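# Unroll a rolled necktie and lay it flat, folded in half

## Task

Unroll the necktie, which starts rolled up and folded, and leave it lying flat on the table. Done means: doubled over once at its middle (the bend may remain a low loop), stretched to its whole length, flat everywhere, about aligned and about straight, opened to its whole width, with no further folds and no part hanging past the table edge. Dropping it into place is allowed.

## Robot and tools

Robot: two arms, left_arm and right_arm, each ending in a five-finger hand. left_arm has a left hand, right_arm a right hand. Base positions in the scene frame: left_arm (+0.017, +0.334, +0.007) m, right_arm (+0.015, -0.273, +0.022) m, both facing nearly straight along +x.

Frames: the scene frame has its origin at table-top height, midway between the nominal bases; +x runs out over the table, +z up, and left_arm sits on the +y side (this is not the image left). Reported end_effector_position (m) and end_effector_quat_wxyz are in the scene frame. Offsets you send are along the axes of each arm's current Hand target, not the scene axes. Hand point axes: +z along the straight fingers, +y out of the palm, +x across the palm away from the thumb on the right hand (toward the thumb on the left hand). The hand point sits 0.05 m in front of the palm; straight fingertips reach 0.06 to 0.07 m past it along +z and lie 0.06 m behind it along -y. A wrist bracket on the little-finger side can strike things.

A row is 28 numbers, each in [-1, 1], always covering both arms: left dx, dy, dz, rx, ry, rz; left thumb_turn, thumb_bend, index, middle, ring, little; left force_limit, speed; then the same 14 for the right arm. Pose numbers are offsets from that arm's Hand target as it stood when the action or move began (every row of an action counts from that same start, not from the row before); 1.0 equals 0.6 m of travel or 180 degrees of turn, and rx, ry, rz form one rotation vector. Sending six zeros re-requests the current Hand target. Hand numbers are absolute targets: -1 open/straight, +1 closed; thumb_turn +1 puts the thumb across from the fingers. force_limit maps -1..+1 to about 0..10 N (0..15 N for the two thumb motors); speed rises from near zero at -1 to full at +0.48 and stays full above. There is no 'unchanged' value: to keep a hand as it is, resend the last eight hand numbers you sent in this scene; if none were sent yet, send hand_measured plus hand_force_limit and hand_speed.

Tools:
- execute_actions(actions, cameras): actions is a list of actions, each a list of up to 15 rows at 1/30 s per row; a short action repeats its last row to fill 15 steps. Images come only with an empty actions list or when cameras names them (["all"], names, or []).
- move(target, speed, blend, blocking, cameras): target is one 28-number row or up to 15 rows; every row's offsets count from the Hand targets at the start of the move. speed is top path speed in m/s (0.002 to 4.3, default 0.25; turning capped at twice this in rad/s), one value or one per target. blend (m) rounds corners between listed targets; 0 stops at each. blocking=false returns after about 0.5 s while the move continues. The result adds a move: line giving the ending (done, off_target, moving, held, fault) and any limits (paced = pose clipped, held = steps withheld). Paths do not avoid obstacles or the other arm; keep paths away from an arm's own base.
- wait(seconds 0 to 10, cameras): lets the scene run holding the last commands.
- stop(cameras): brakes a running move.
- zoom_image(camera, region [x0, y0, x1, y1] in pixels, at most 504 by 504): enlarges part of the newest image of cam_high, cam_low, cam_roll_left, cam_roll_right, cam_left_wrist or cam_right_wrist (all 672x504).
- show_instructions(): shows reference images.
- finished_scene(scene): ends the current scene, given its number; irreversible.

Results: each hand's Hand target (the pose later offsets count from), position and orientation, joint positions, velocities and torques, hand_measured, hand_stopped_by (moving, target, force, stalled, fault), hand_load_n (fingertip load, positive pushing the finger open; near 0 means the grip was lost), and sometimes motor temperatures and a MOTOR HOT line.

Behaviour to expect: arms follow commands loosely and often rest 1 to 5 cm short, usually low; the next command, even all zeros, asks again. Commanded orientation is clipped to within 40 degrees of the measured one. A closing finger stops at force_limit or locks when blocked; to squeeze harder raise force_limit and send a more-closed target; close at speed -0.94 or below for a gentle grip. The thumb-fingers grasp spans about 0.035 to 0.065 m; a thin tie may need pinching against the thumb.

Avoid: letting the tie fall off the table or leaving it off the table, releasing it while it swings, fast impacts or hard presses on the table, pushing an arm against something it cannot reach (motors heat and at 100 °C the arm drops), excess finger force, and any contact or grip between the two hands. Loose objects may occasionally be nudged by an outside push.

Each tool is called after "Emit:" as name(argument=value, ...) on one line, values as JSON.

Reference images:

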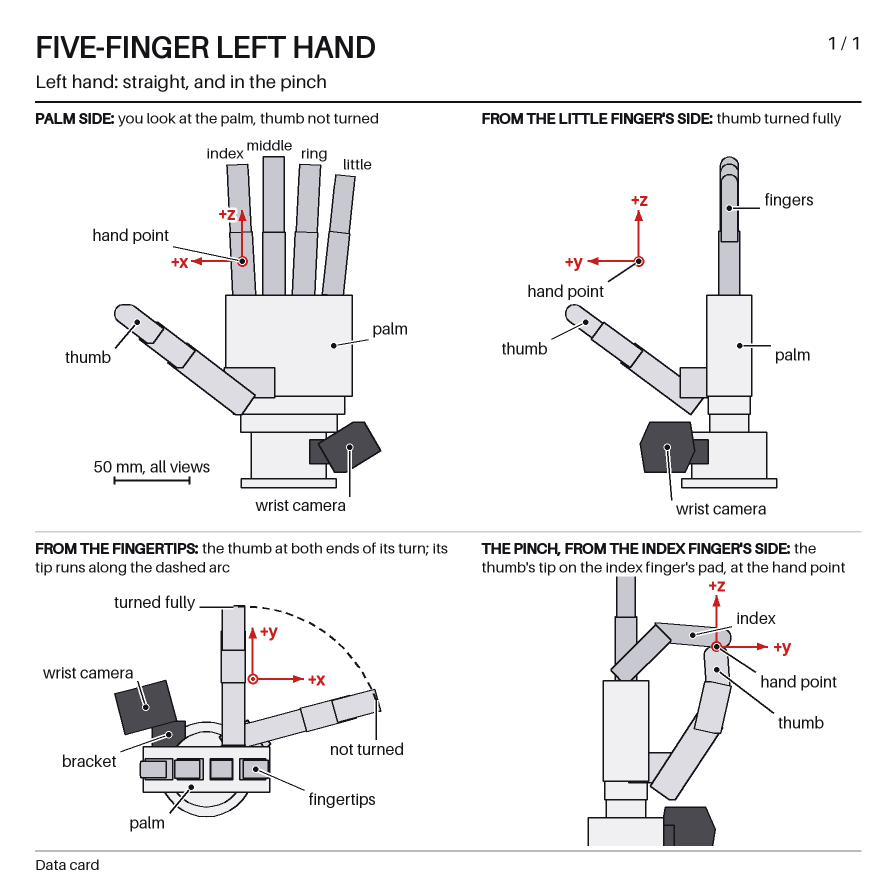

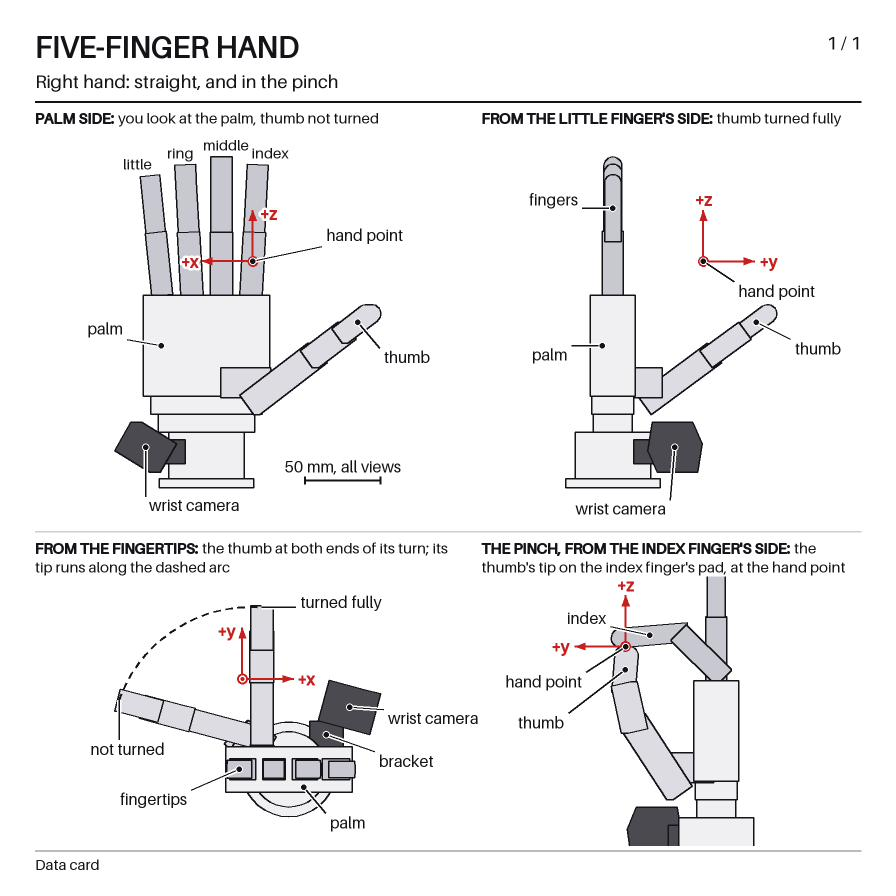

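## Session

Emit:
execute_actions(actions=[])

Emit:
zoom_image(camera="cam_high", region=[220, 40, 420, 340])

Scene clock: 0.00 s.
left_arm: end_effector_position=(+0.9631, +0.2341, +0.1870) hand_measured=(-1.000, -1.000, -1.000, -1.000, -1.000, -1.000) hand_load_n=(+0.0, +0.0, +0.0, -0.5, +0.0, +0.0) hand_stopped_by=(target, target, target, target, target, target) hand_force_limit=0.00 hand_speed=-0.80 end_effector_quat_wxyz=(-0.303, +0.674, -0.407, +0.537) | right_arm: end_effector_position=(+0.8589, -0.1475, +0.1508) hand_measured=(-1.000, -1.000, -1.000, -1.000, -1.000, -1.000) hand_load_n=(+0.0, +0.0, +0.0, +0.0, +0.0, +0.0) hand_stopped_by=(target, target, target, target, target, target) hand_force_limit=0.00 hand_speed=-0.80 end_effector_quat_wxyz=(-0.536, +0.684, -0.207, +0.451)
Joint positions: left_arm=[-0.053 2.301 2.072 -0.014 -0.019 -0.519] | right_arm=[0.043 2.162 1.594 0.544 -0.553 -0.418]
Joint velocities: within noise
Joint torques (N m): no reading
Motor temperatures (°C): left_arm=[27 34 27 23 24 24] | right_arm=[24 32 22 24 23 22]
Heat: left arm: hottest shoulder 34 °C; right arm: hottest shoulder 32 °C.
Hand target: left_arm +0.9680, +0.2338, +0.1865; -0.304, +0.672, -0.405, +0.540 | right_arm +0.8648, -0.1474, +0.1593; -0.538, +0.679, -0.201, +0.457
camera_calibration:
cam_left_wrist: T_world_to_cam=[[0.256032, 0.206756, 0.944298, -0.466476], [-0.481242, -0.819939, 0.310009, 0.59646], [0.838364, -0.533808, -0.110431, -0.547447], [0, 0, 0, 1]] pos_world=[0.865434, 0.293276, 0.195129]
cam_right_wrist: T_world_to_cam=[[0.363309, -0.50989, -0.779756, -0.266387], [-0.810102, 0.24048, -0.5347, 0.805201], [0.460154, 0.825943, -0.325694, -0.107024], [0, 0, 0, 1]] pos_world=[0.798323, -0.241068, 0.187967]

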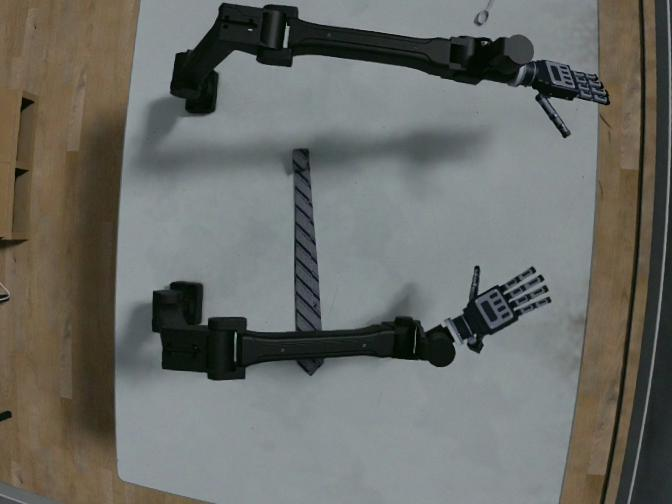

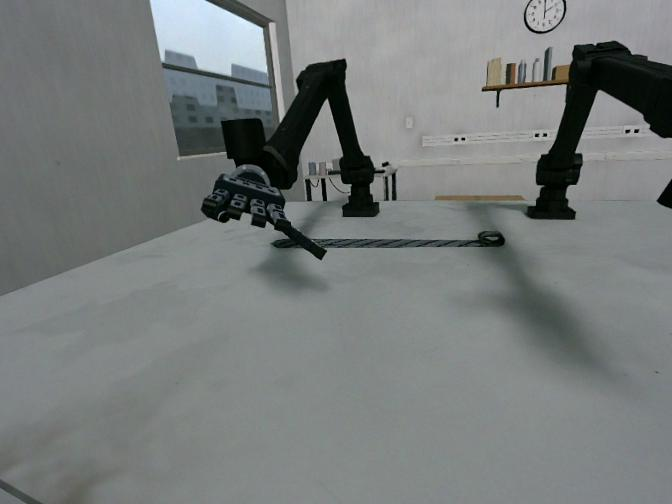

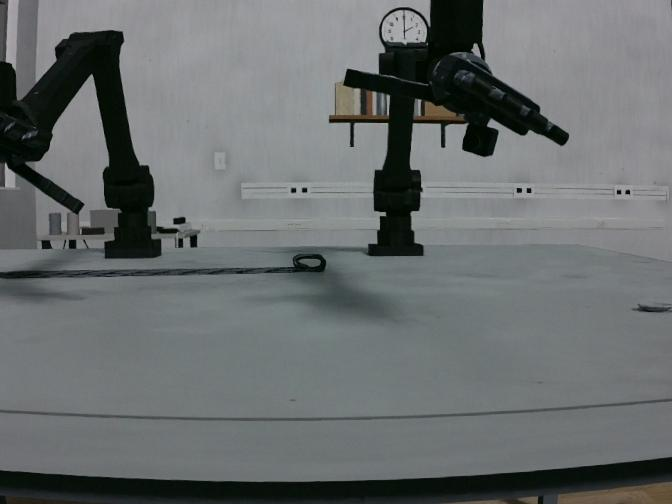

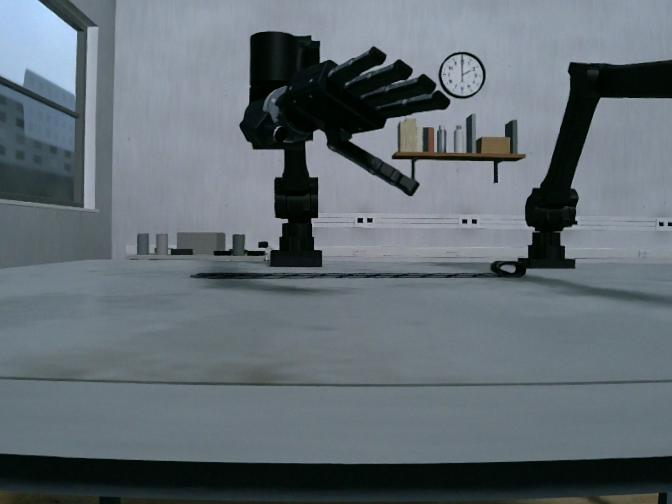

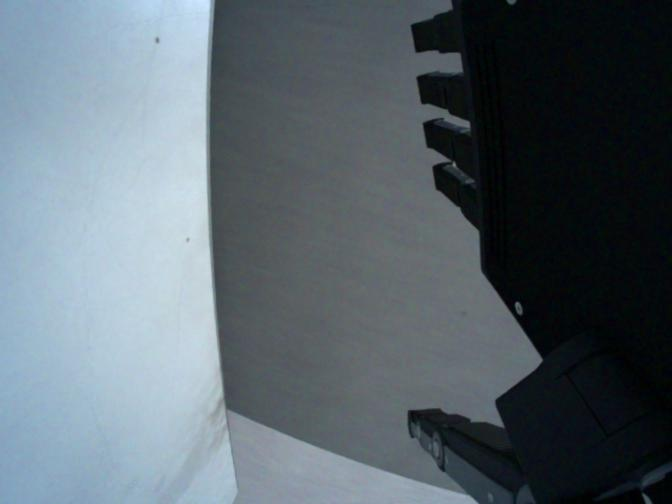

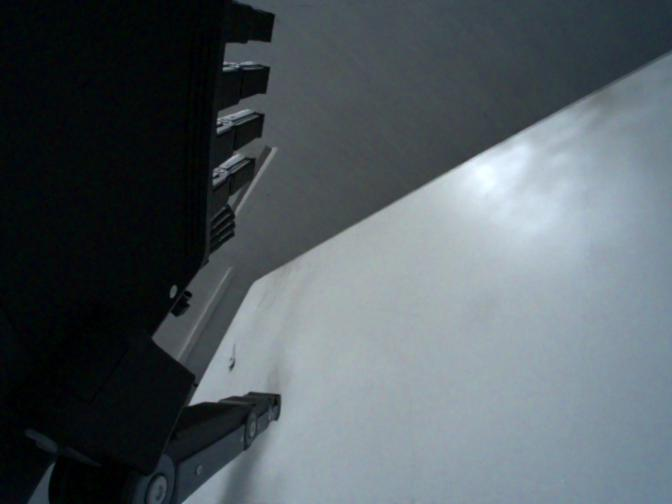

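Scaled by 1.680 from the camera's 672x504 image, which has a finer 960x720 frame.

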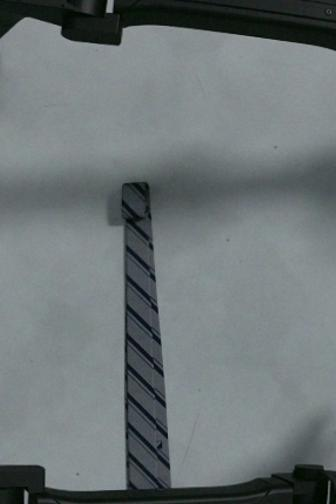

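Emit:
zoom_image(camera="cam_roll_right", region=[470, 245, 550, 295])

Emit:
zoom_image(camera="cam_low", region=[440, 210, 540, 270])

Scaled by 6.300 from the camera's 672x504 image, which has a finer 960x720 frame.

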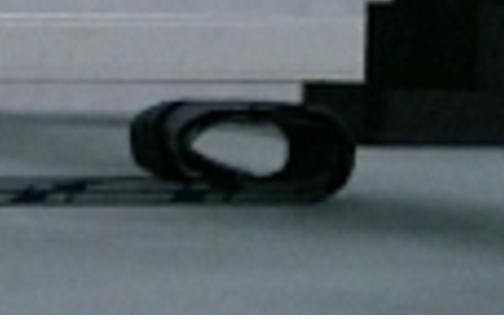

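Scaled by 5.040 from the camera's 672x504 image, which has a finer 960x720 frame.

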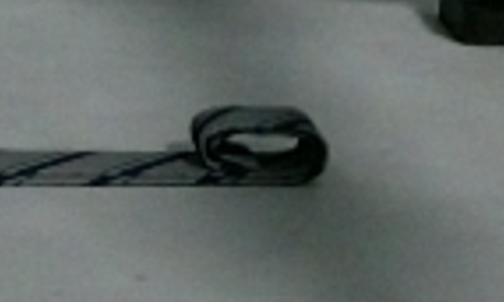

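Emit:
move(target=[-0.539,-0.428,-0.127,0.067,-0.117,-0.032,-1,-1,-1,-1,-1,-1,0,-0.8,-0.627,-0.385,-0.668,-0.385,-0.327,-0.144,-1,-1,-1,-1,-1,-1,0,-0.8], speed=0.3, cameras=["cam_high","cam_roll_right","cam_right_wrist"])

Scene clock: 20.03 s.
left_arm: end_effector_position=(+0.9106, +0.6359, +0.2696) hand_measured=(-1.000, -1.000, -1.000, -1.000, -1.000, -1.000) hand_load_n=(-0.5, -0.5, +0.0, +0.0, +0.0, +0.0) hand_stopped_by=(target, target, target, target, target, target) hand_force_limit=0.00 hand_speed=-0.80 end_effector_quat_wxyz=(-0.412, +0.744, -0.252, +0.461) | right_arm: end_effector_position=(+0.2806, -0.0068, +0.2106) hand_measured=(-1.000, -1.000, -1.000, -1.000, -1.000, -1.000) hand_load_n=(+0.0, +0.0, +0.0, +0.0, +0.0, +0.0) hand_stopped_by=(target, target, target, target, target, target) hand_force_limit=0.00 hand_speed=-0.80 end_effector_quat_wxyz=(+0.006, +1.000, +0.009, -0.008)
Joint positions: left_arm=[0.378 2.23 2.161 -0.168 -0.019 -0.519] | right_arm=[0.853 1.515 1.365 -1.441 -0.003 -0.753]
Joint torques (N m): left_arm=[0.56 -21.66 13.37 1.62 -0.06 0.07] | right_arm=[0.56 -9.52 10.41 -0.14 0.19 0.01]
Heat: left arm: hottest shoulder 37 °C; right arm: hottest shoulder 33 °C.
Hand target: left_arm +0.9210, +0.6431, +0.2670; -0.414, +0.743, -0.251, +0.462 | right_arm +0.2902, +0.0003, +0.2198; +0.000, +1.000, +0.000, +0.000
Off the commanded pose: left_arm 0.013 m, 0 deg | right_arm 0.015 m, 1 deg.
move: off_target (left_arm, right_arm)
camera_calibration:
cam_right_wrist: T_world_to_cam=[[0.283186, -0.958473, -0.0336936, -0.0754804], [-0.793919, -0.253987, 0.552434, 0.0980617], [-0.538051, -0.129691, -0.832875, 0.442753], [0, 0, 0, 1]] pos_world=[0.337452, 0.00998176, 0.312042]
Images, in order (width x height): cam_high 672x504, cam_roll_right 672x504, cam_right_wrist 672x504.

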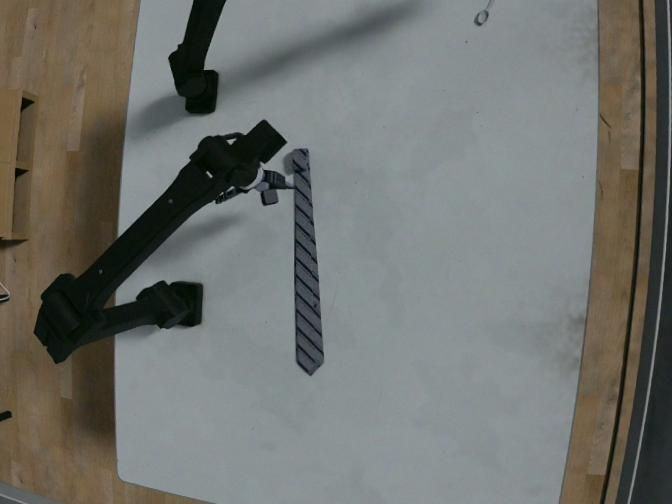

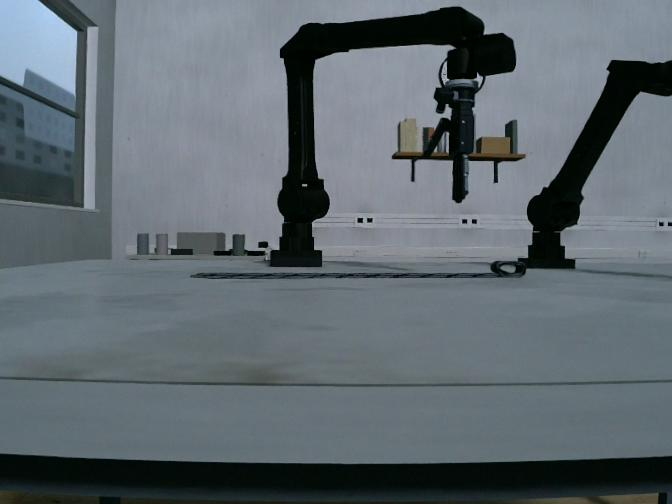

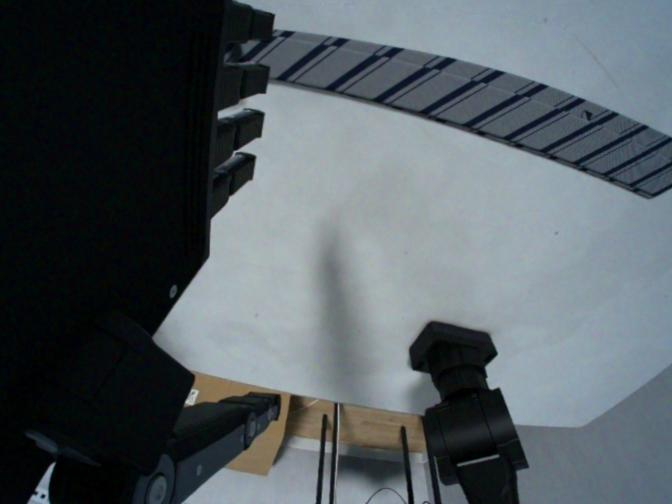

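Emit:
move(target=[0,0,0,0,0,0,-1,-1,-1,-1,-1,-1,0,-0.8,0.02,0,0.2,0,0,0,-1,-1,-1,-1,-1,-1,0,-0.8], cameras=["cam_high","cam_roll_right"])

Emit:
zoom_image(camera="cam_roll_right", region=[420, 200, 560, 300])

Scene clock: 24.07 s.
left_arm: end_effector_position=(+0.9106, +0.6359, +0.2696) hand_measured=(-1.000, -1.000, -1.000, -1.000, -1.000, -1.000) hand_load_n=(+0.0, +0.5, +0.0, +0.0, +0.0, +0.0) hand_stopped_by=(target, target, target, target, target, target) hand_force_limit=0.00 hand_speed=-0.80 end_effector_quat_wxyz=(-0.412, +0.744, -0.252, +0.461) | right_arm: end_effector_position=(+0.2954, -0.0015, +0.0963) hand_measured=(-1.000, -1.000, -1.000, -1.000, -1.000, -1.000) hand_load_n=(+0.0, +0.0, +0.0, +0.0, -0.5, +0.0) hand_stopped_by=(target, target, target, target, target, target) hand_force_limit=0.00 hand_speed=-0.80 end_effector_quat_wxyz=(+0.008, +1.000, -0.001, -0.009)
Joint positions: left_arm=[0.378 2.23 2.161 -0.168 -0.019 -0.519] | right_arm=[0.834 1.641 1.2 -1.154 -0.003 -0.752]
Joint torques (N m): left_arm=[0.44 -21.66 13.42 1.59 -0.06 0.07] | right_arm=[0.56 -11.75 6.93 0.73 0.19 -0.16]
Heat: left arm: hottest shoulder 37 °C; right arm: hottest shoulder 34 °C.
Hand target: left_arm +0.9210, +0.6431, +0.2670; -0.414, +0.743, -0.251, +0.462 | right_arm +0.3022, +0.0001, +0.0997; +0.001, +1.000, +0.000, +0.000
Off the commanded pose: left_arm 0.013 m, 0 deg | right_arm 0.008 m, 1 deg.
move: off_target (left_arm)
Images, in order (width x height): cam_high 672x504, cam_roll_right 672x504.

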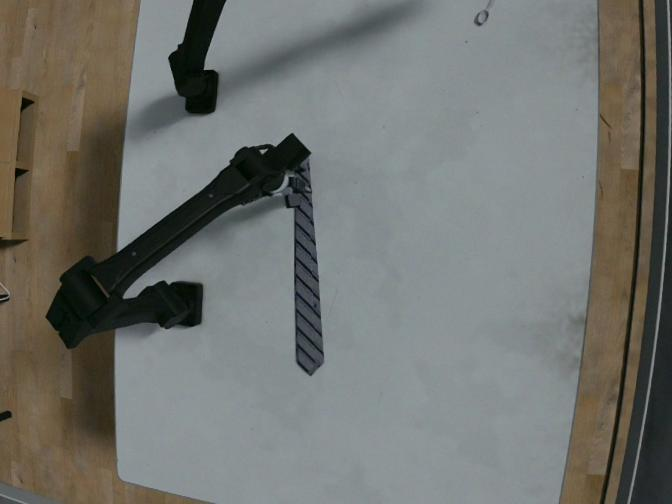

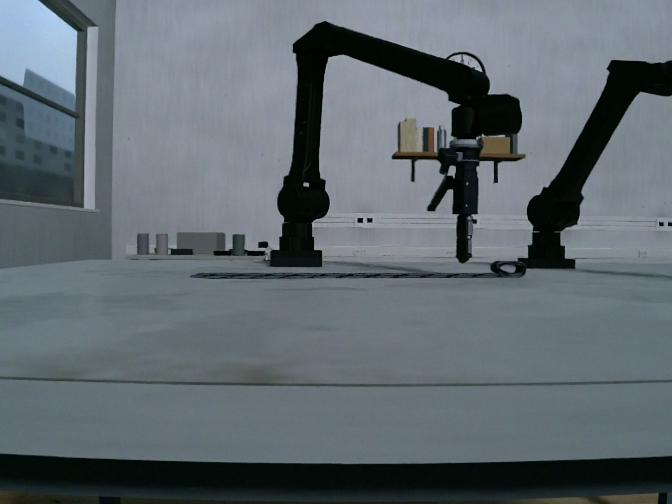

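Scaled by 3.600 from the camera's 672x504 image, which has a finer 960x720 frame.

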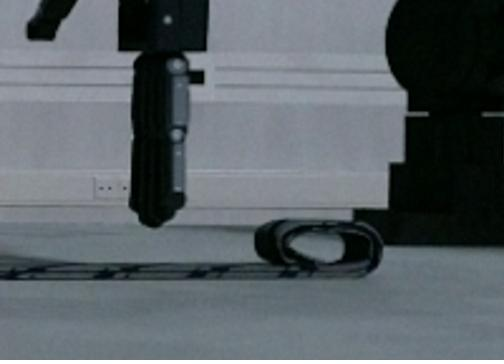

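Emit:
move(target=[[0,0,0,0,0,0,-1,-1,-1,-1,-1,-1,0,-0.8,0,0,0.016,0,0,0,-1,-1,-1,-1,-1,-1,0,-0.8],[0,0,0,0,0,0,-1,-1,-1,-1,-1,-1,0,-0.8,0,-0.33,0.016,0,0,0,-1,-1,-1,-1,-1,-1,0,-0.8]], speed=0.13, cameras=["cam_high","cam_roll_right"])

Emit:
zoom_image(camera="cam_roll_right", region=[490, 200, 650, 300])

Scene clock: 31.00 s.
left_arm: end_effector_position=(+0.9106, +0.6359, +0.2696) hand_measured=(-1.000, -1.000, -1.000, -1.000, -1.000, -1.000) hand_load_n=(-0.5, -0.5, +0.0, -0.5, +0.0, +0.0) hand_stopped_by=(target, target, target, target, target, target) hand_force_limit=0.00 hand_speed=-0.80 end_effector_quat_wxyz=(-0.412, +0.744, -0.252, +0.461) | right_arm: end_effector_position=(+0.2976, +0.1875, +0.0863) hand_measured=(-1.000, -1.000, -1.000, -1.000, -1.000, -1.000) hand_load_n=(+0.0, +0.0, +0.0, +0.0, +0.0, +0.0) hand_stopped_by=(target, target, target, target, target, target) hand_force_limit=0.00 hand_speed=-0.80 end_effector_quat_wxyz=(+0.005, +1.000, +0.004, -0.004)
Joint positions: left_arm=[0.378 2.23 2.161 -0.168 -0.019 -0.519] | right_arm=[1.048 2.016 1.719 -1.288 -0.002 -0.55]
Joint torques (N m): left_arm=[0.44 -21.71 13.41 1.61 -0.06 0.06] | right_arm=[1.2 -16.09 9.81 -0.13 0.13 0.01]
Motor temperatures (°C): left_arm=[26 37 32 23 24 24] | right_arm=[24 34 24 24 22 22]
Heat: left arm: hottest shoulder 37 °C; right arm: hottest shoulder 34 °C.
Hand target: left_arm +0.9210, +0.6431, +0.2670; -0.414, +0.743, -0.251, +0.462 | right_arm +0.3022, +0.1980, +0.0898; +0.001, +1.000, +0.000, +0.000
Off the commanded pose: left_arm 0.013 m, 0 deg | right_arm 0.012 m, 1 deg.
move: off_target (left_arm, right_arm)
Images, in order (width x height): cam_high 672x504, cam_roll_right 672x504.

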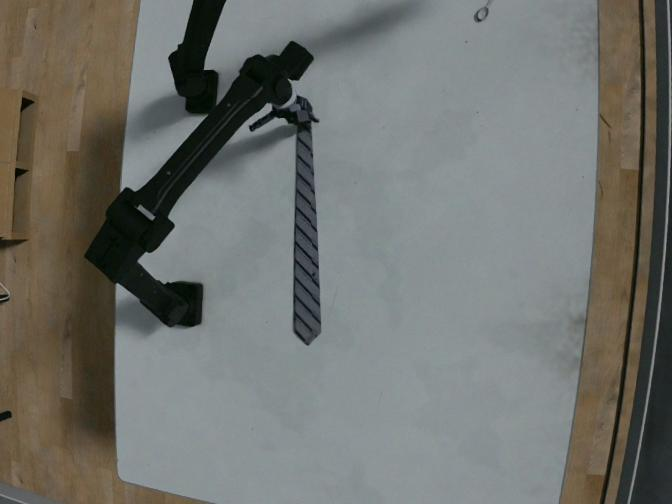

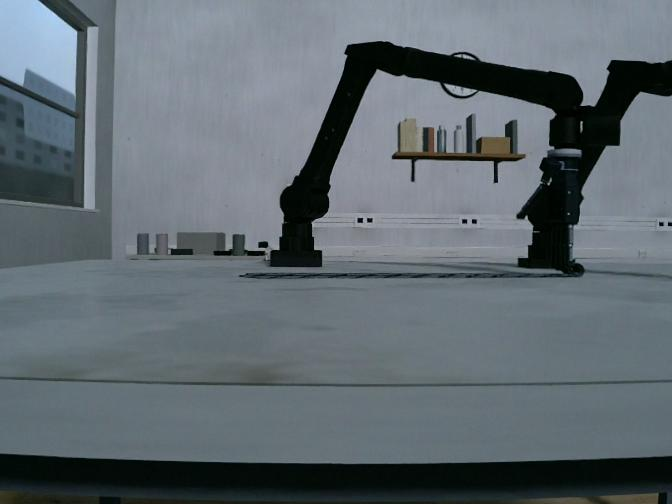

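Scaled by 3.150 from the camera's 672x504 image, which has a finer 960x720 frame.

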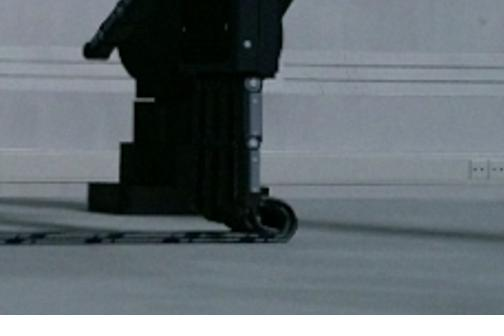

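Emit:
move(target=[[0,0,0,0,0,0,-1,-1,-1,-1,-1,-1,0,-0.8,0,0.08,0,0,0,0,-1,-1,-1,-1,-1,-1,0,-0.8],[0,0,0,0,0,0,-1,-1,-1,-1,-1,-1,0,-0.8,0,0.08,-0.15,0,0,0,-1,-1,-1,-1,-1,-1,0,-0.8]], cameras=["cam_high","cam_roll_right"])

Emit:
zoom_image(camera="cam_roll_right", region=[530, 235, 610, 295])

Emit:
zoom_image(camera="cam_high", region=[260, 60, 360, 160])

Scene clock: 37.70 s.
left_arm: end_effector_position=(+0.9106, +0.6359, +0.2696) hand_measured=(-1.000, -1.000, -1.000, -1.000, -1.000, -1.000) hand_load_n=(+0.0, +0.0, -0.5, +0.0, +0.0, +0.0) hand_stopped_by=(target, target, target, target, target, target) hand_force_limit=0.00 hand_speed=-0.80 end_effector_quat_wxyz=(-0.412, +0.744, -0.252, +0.461) | right_arm: end_effector_position=(+0.2980, +0.1445, +0.1775) hand_measured=(-1.000, -1.000, -1.000, -1.000, -1.000, -1.000) hand_load_n=(+0.0, +0.0, +0.0, +0.0, +0.0, +0.0) hand_stopped_by=(target, target, target, target, target, target) hand_force_limit=0.00 hand_speed=-0.80 end_effector_quat_wxyz=(+0.002, +1.000, -0.006, -0.002)
Joint positions: left_arm=[0.378 2.23 2.161 -0.168 -0.019 -0.519] | right_arm=[1.006 1.86 1.725 -1.442 -0.001 -0.571]
Joint torques (N m): left_arm=[0.44 -21.71 13.42 1.61 -0.06 0.06] | right_arm=[1.2 -14.39 9.29 -0.1 0.12 -0.18]
Heat: left arm: hottest shoulder 37 °C; right arm: hottest shoulder 34 °C.
Hand target: left_arm +0.9210, +0.6431, +0.2670; -0.414, +0.743, -0.251, +0.462 | right_arm +0.3023, +0.1501, +0.1799; +0.001, +1.000, +0.000, +0.000
Off the commanded pose: left_arm 0.013 m, 0 deg | right_arm 0.007 m, 1 deg.
move: off_target (left_arm)
Images, in order (width x height): cam_high 672x504, cam_roll_right 672x504.

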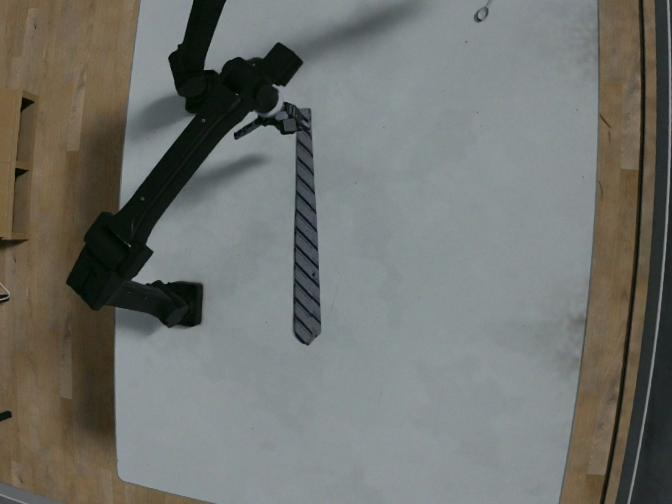

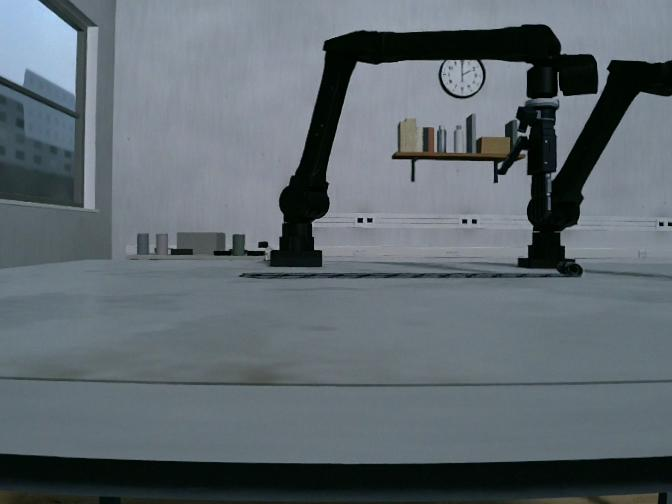

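Scaled by 6.300 from the camera's 672x504 image, which has a finer 960x720 frame.

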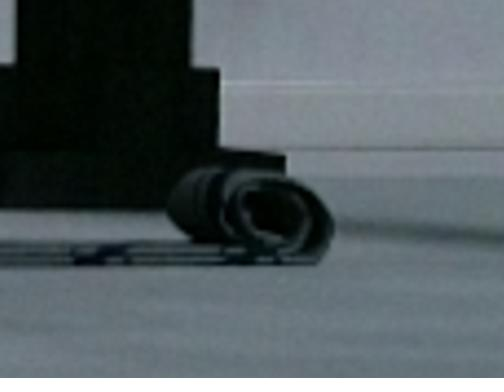

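Scaled by 5.040 from the camera's 672x504 image, which has a finer 960x720 frame.

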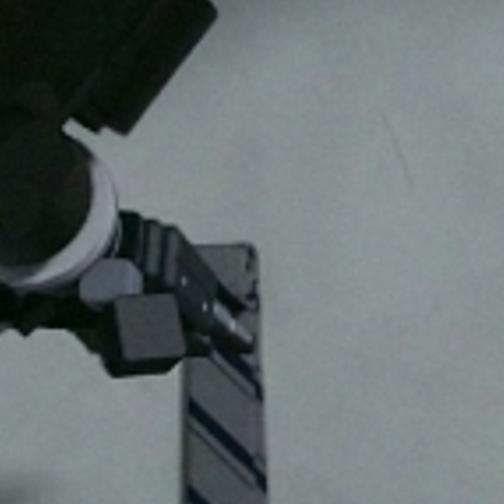

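Emit:
move(target=[[0,0,0,0,0,0,-1,-1,-1,-1,-1,-1,0,-0.8,0.01,-0.05,0.05,0,0,0,-1,-1,-1,-1,-1,-1,0,-0.8],[0,0,0,0,0,0,-1,-1,-1,-1,-1,-1,0,-0.8,0.01,-0.05,0.147,0,0,0,-1,-1,-1,-1,-1,-1,0,-0.8],[0,0,0,0,0,0,-1,-1,-1,-1,-1,-1,0,-0.8,0.01,-0.25,0.147,0,0,0,-1,-1,-1,-1,-1,-1,0,-0.8]], speed=[0.2,0.1,0.12], cameras=["cam_high","cam_roll_right"])

Emit:
zoom_image(camera="cam_roll_right", region=[540, 215, 660, 295])

Scene clock: 56.80 s.
left_arm: end_effector_position=(+0.9106, +0.6359, +0.2696) hand_measured=(-1.000, -1.000, -1.000, -1.000, -1.000, -1.000) hand_load_n=(-0.5, +0.0, +0.0, +0.0, +0.0, +0.0) hand_stopped_by=(target, target, target, target, target, target) hand_force_limit=0.00 hand_speed=-0.80 end_effector_quat_wxyz=(-0.412, +0.744, -0.252, +0.461) | right_arm: end_effector_position=(+0.3071, +0.2903, +0.0923) hand_measured=(-1.000, -1.000, -1.000, -1.000, -1.000, -1.000) hand_load_n=(+0.0, +0.0, +0.0, +0.0, +0.0, +0.0) hand_stopped_by=(target, target, target, target, target, target) hand_force_limit=0.00 hand_speed=-0.80 end_effector_quat_wxyz=(+0.004, +1.000, +0.003, -0.003)
Joint positions: left_arm=[0.378 2.23 2.161 -0.168 -0.019 -0.519] | right_arm=[1.112 2.298 2.217 -1.5 -0.001 -0.483]
Joint torques (N m): left_arm=[0.44 -21.66 13.42 1.61 -0.06 0.07] | right_arm=[1.79 -18.84 10.5 -0.1 0.09 0.04]
Heat: left arm: hottest shoulder 37 °C; right arm: hottest shoulder 34 °C.
Hand target: left_arm +0.9210, +0.6431, +0.2670; -0.414, +0.743, -0.251, +0.462 | right_arm +0.3080, +0.3000, +0.0915; +0.001, +1.000, +0.000, +0.000
Off the commanded pose: left_arm 0.013 m, 0 deg | right_arm 0.010 m, 1 deg.
move: off_target (left_arm)
Images, in order (width x height): cam_high 672x504, cam_roll_right 672x504.

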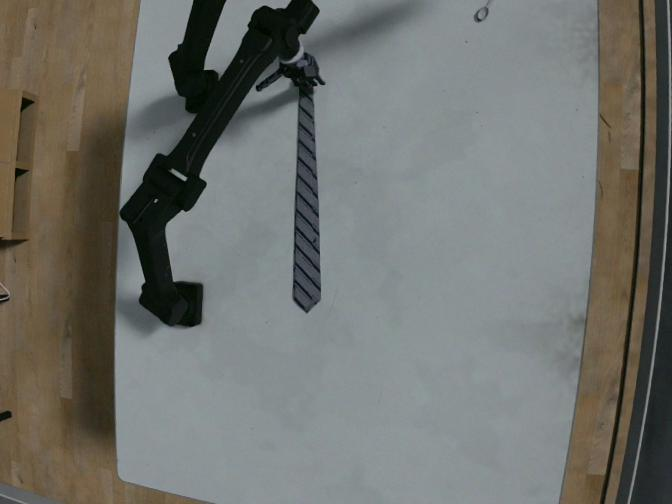

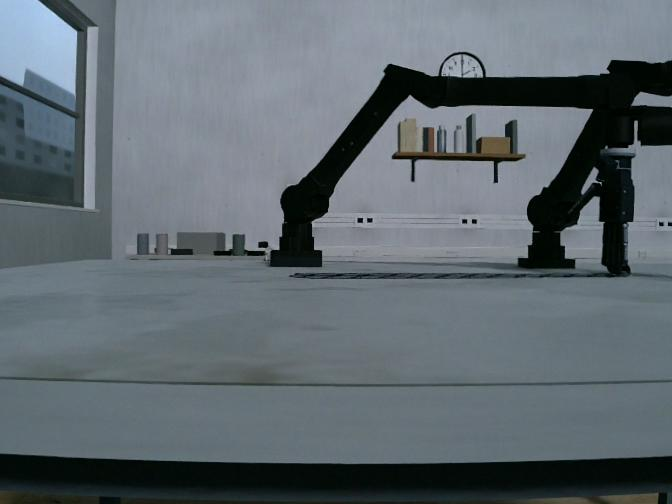

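Scaled by 4.200 from the camera's 672x504 image, which has a finer 960x720 frame.

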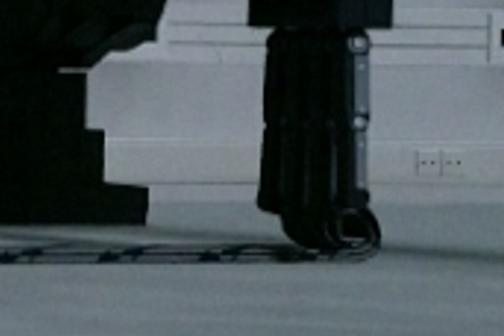

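Emit:
move(target=[[0,0,0,0,0,0,-1,-1,-1,-1,-1,-1,0,-0.8,0,0.06,0,0,0,0,-1,-1,-1,-1,-1,-1,0,-0.8],[0,0,0,0,0,0,-1,-1,-1,-1,-1,-1,0,-0.8,0,0.06,-0.2,0,0,0,-1,-1,-1,-1,-1,-1,0,-0.8],[0,0,0,0,0,0,-1,-1,-1,-1,-1,-1,0,-0.8,-0.03,0.767,-0.18,0,0,0,-1,-1,-1,-1,-1,-1,0,-0.8]], speed=[0.15,0.15,0.3])

Emit:
move(target=[-0.119,0.116,-0.912,-0.4,0.359,0.644,-1,-1,-1,-1,-1,-1,0,-0.8,0,0,0,0,0,0,-1,-1,-1,-1,-1,-1,0,-0.8], speed=0.3, cameras=["cam_high","cam_roll_right","cam_roll_left"])

Emit:
zoom_image(camera="cam_roll_right", region=[560, 235, 660, 295])

Emit:
zoom_image(camera="cam_high", region=[260, 40, 360, 140])

Scene clock: 78.40 s.
left_arm: end_effector_position=(+0.9106, +0.6359, +0.2696) hand_measured=(-1.000, -1.000, -1.000, -1.000, -1.000, -1.000) hand_load_n=(-0.5, +0.0, +0.0, +0.0, +0.0, +0.0) hand_stopped_by=(target, target, target, target, target, target) hand_force_limit=0.00 hand_speed=-0.80 end_effector_quat_wxyz=(-0.412, +0.744, -0.252, +0.461) | right_arm: end_effector_position=(+0.2982, +0.2527, +0.1122) hand_measured=(-1.000, -1.000, -1.000, -1.000, -1.000, -1.000) hand_load_n=(+0.0, +0.0, +0.0, +0.0, +0.0, +0.0) hand_stopped_by=(target, target, target, target, target, target) hand_force_limit=0.00 hand_speed=-0.80 end_effector_quat_wxyz=(+0.025, +1.000, -0.003, -0.014)
Joint positions: left_arm=[0.378 2.23 2.161 -0.168 -0.019 -0.519] | right_arm=[1.096 2.205 2.095 -1.519 -0.001 -0.487]
Joint torques (N m): left_arm=[0.44 -21.66 13.42 1.61 -0.06 0.07] | right_arm=[1.2 -19.02 6.99 0.28 0.04 -0.08]
Motor temperatures (°C): left_arm=[26 37 37 23 23 24] | right_arm=[24 34 28 24 22 22]
Heat: left arm: hottest shoulder 37 °C; right arm: hottest shoulder 34 °C.
Hand target: left_arm +0.9210, +0.6431, +0.2670; -0.414, +0.743, -0.251, +0.462 | right_arm +0.2984, +0.2531, +0.1075; +0.028, +0.999, -0.003, -0.016 (not the last commanded pose)
Off the commanded pose: left_arm 0.013 m, 0 deg | right_arm 0.422 m, 3 deg.
move: held (right_arm; a check stopped the path), off_target (left_arm); path passed 1 of 3 targets; limits=held
pose unreachable (right arm): on one or more control steps of this call, first in action 0 (counted from 0), this arm could not follow its commanded pose, so it was not sent that pose on those steps. It may still have moved: this result reports where it is.
cause: moving toward the commanded pose would bring a part of the arm too close to another arm (a part of this arm just beyond joint 4 (wrist pitch) and a part of the left arm just beyond its joint 3 (elbow), along the way the arms are being sent, or toward where that arm still pushes).

Scene clock: 83.00 s.
left_arm: end_effector_position=(+0.4376, +0.4691, +0.2991) hand_measured=(-1.000, -1.000, -1.000, -1.000, -1.000, -1.000) hand_load_n=(+0.0, +0.0, +0.0, +0.0, +0.0, +0.0) hand_stopped_by=(target, target, target, target, target, target) hand_force_limit=0.00 hand_speed=-0.80 end_effector_quat_wxyz=(+0.043, -0.091, +0.994, -0.039) | right_arm: end_effector_position=(+0.2982, +0.2527, +0.1122) hand_measured=(-1.000, -1.000, -1.000, -1.000, -1.000, -1.000) hand_load_n=(+0.0, +0.0, +0.0, +0.0, +0.0, +0.0) hand_stopped_by=(target, target, target, target, target, target) hand_force_limit=0.00 hand_speed=-0.80 end_effector_quat_wxyz=(+0.025, +1.000, -0.003, -0.014)
Joint positions: left_arm=[0.209 1.518 1.66 -1.636 0.088 1.597] | right_arm=[1.096 2.205 2.095 -1.519 -0.001 -0.487]
Joint torques (N m): left_arm=[0.56 -12.28 8.06 0.32 0 0.07] | right_arm=[1.14 -19.02 6.98 0.29 0.04 -0.07]
Heat: left arm: hottest shoulder 38 °C; right arm: hottest shoulder 34 °C.
Hand target: left_arm +0.4396, +0.4717, +0.2975; +0.043, -0.094, +0.994, -0.038 (not the last commanded pose) | right_arm +0.2984, +0.2531, +0.1075; +0.028, +0.999, -0.003, -0.016
Off the commanded pose: left_arm 0.042 m, 12 deg | right_arm 0.005 m, 0 deg.
move: held (left_arm; a check stopped the path); limits=held
pose unreachable (left arm): on one or more control steps of this call, first in action 0 (counted from 0), this arm could not follow its commanded pose, so it was not sent that pose on those steps. It may still have moved: this result reports where it is.
cause: moving toward the commanded pose would bring a part of the arm too close to another arm (a part of this arm just beyond joint 6 (wrist roll) and a part of the right arm just beyond its joint 4 (wrist pitch), at the place that arm is still heading or pushing toward).
Images, in order (width x height): cam_high 672x504, cam_roll_left 672x504, cam_roll_right 672x504.

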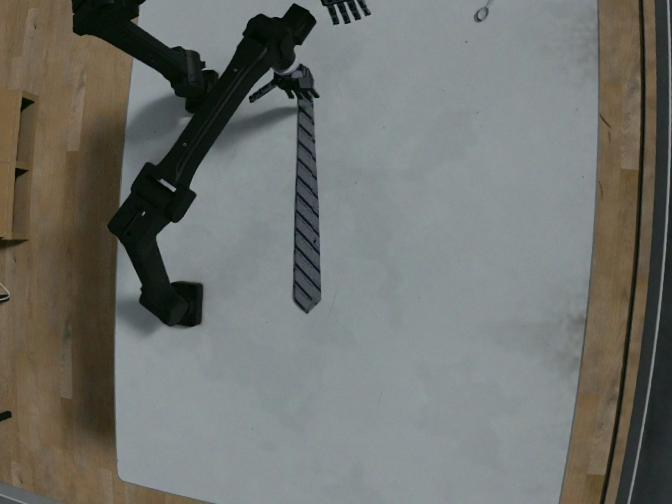

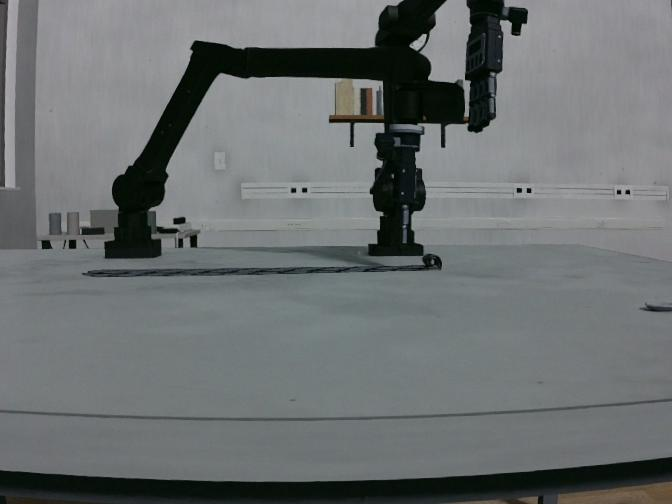

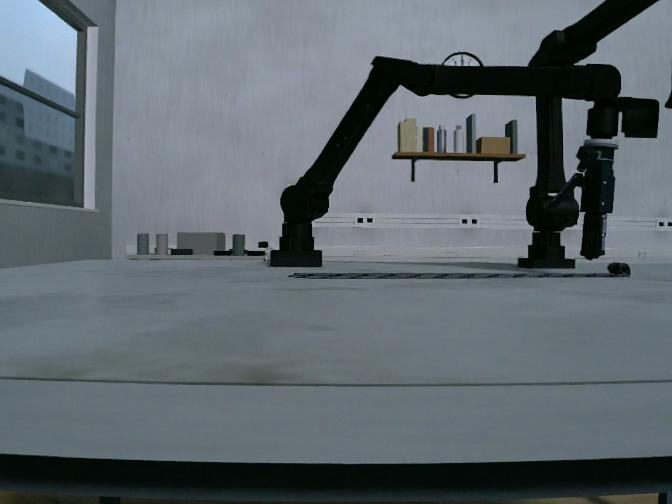

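Scaled by 5.040 from the camera's 672x504 image, which has a finer 960x720 frame.

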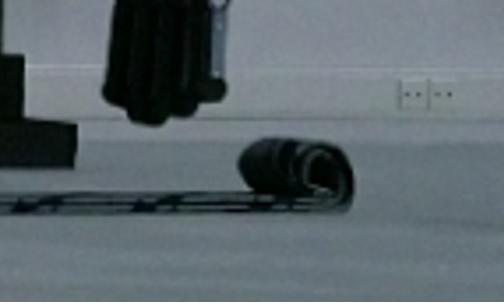

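Scaled by 5.040 from the camera's 672x504 image, which has a finer 960x720 frame.

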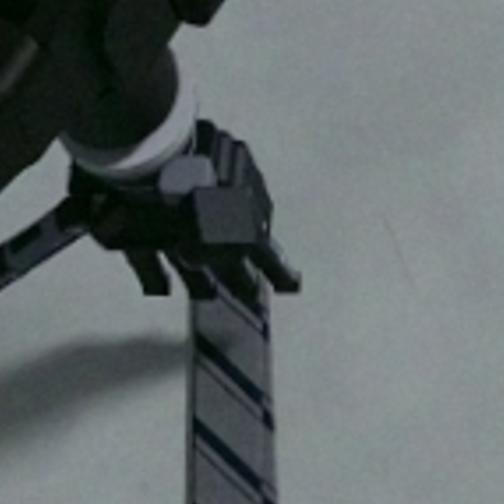

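Emit:
move(target=[[0,0,0,0,0,0,-1,-1,-1,-1,-1,-1,0,-0.8,0,0.1,-0.02,0,0,0,-1,-1,-1,-1,-1,-1,0,-0.8],[0,0,0,0,0,0,-1,-1,-1,-1,-1,-1,0,-0.8,0,0.42,-0.15,0,0,0,-1,-1,-1,-1,-1,-1,0,-0.8],[0,0,0,0,0,0,-1,-1,-1,-1,-1,-1,0,-0.8,-0.01,0.69,-0.1,0,0,0,-1,-1,-1,-1,-1,-1,0,-0.8]], speed=0.3, blend=0.02, cameras=["cam_high","cam_roll_right"])

Emit:
zoom_image(camera="cam_high", region=[260, 40, 360, 140])

Scene clock: 90.90 s.
left_arm: end_effector_position=(+0.4376, +0.4691, +0.2991) hand_measured=(-1.000, -1.000, -1.000, -1.000, -1.000, -1.000) hand_load_n=(+0.0, +0.0, +0.0, +0.0, +0.0, +0.0) hand_stopped_by=(target, target, target, target, target, target) hand_force_limit=0.00 hand_speed=-0.80 end_effector_quat_wxyz=(+0.043, -0.091, +0.994, -0.039) | right_arm: end_effector_position=(+0.2902, -0.1597, +0.1918) hand_measured=(-1.000, -1.000, -1.000, -1.000, -1.000, -1.000) hand_load_n=(+0.0, +0.0, +0.0, +0.0, +0.0, +0.0) hand_stopped_by=(target, target, target, target, target, target) hand_force_limit=0.00 hand_speed=-0.80 end_effector_quat_wxyz=(+0.031, +0.999, -0.011, -0.019)
Joint positions: left_arm=[0.209 1.518 1.66 -1.636 0.088 1.597] | right_arm=[0.549 1.328 1.111 -1.417 0.033 -1.017]
Joint torques (N m): left_arm=[0.56 -12.1 8.09 0.31 -0.01 0.08] | right_arm=[1.61 -7.41 6.93 0.62 0.04 -0.18]
Heat: left arm: hottest shoulder 37 °C; right arm: hottest shoulder 34 °C.
Hand target: left_arm +0.4396, +0.4717, +0.2975; +0.043, -0.094, +0.994, -0.038 | right_arm +0.2924, -0.1570, +0.1905; +0.028, +0.999, -0.003, -0.015
Off the commanded pose: left_arm 0.004 m, 0 deg | right_arm 0.004 m, 1 deg.
move: done
Images, in order (width x height): cam_high 672x504, cam_roll_right 672x504.

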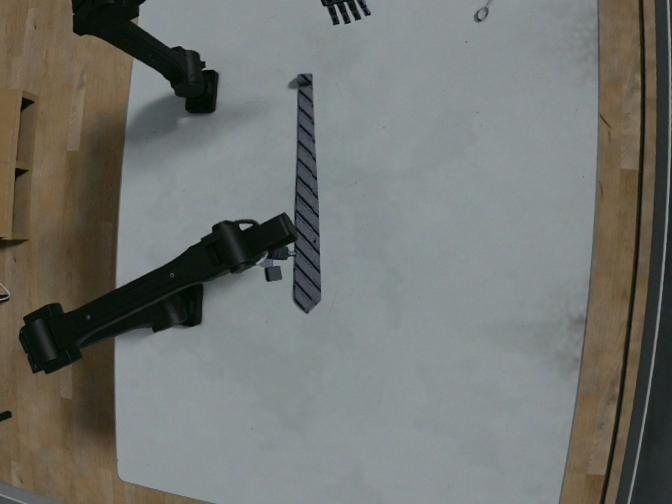

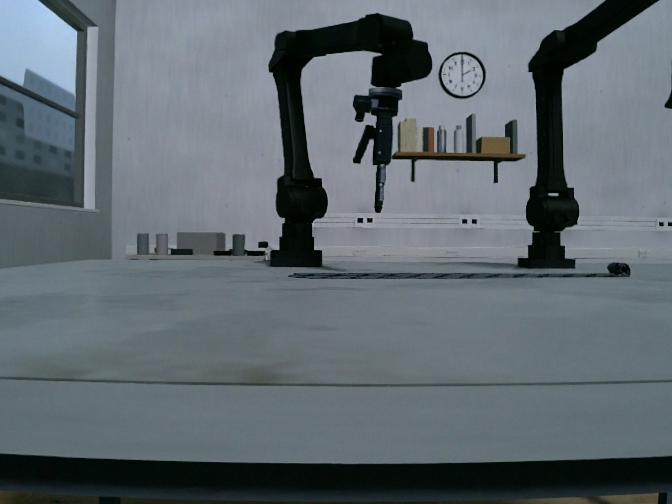

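Scaled by 5.040 from the camera's 672x504 image, which has a finer 960x720 frame.

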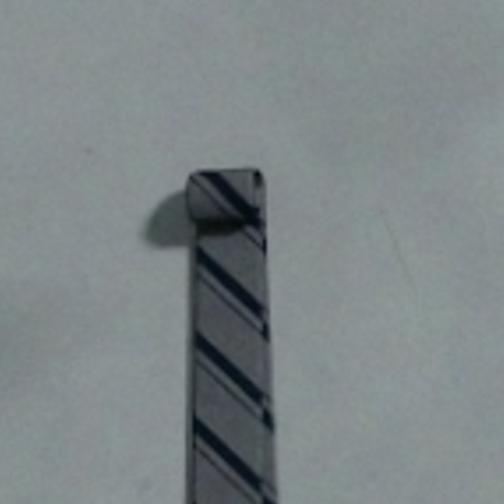

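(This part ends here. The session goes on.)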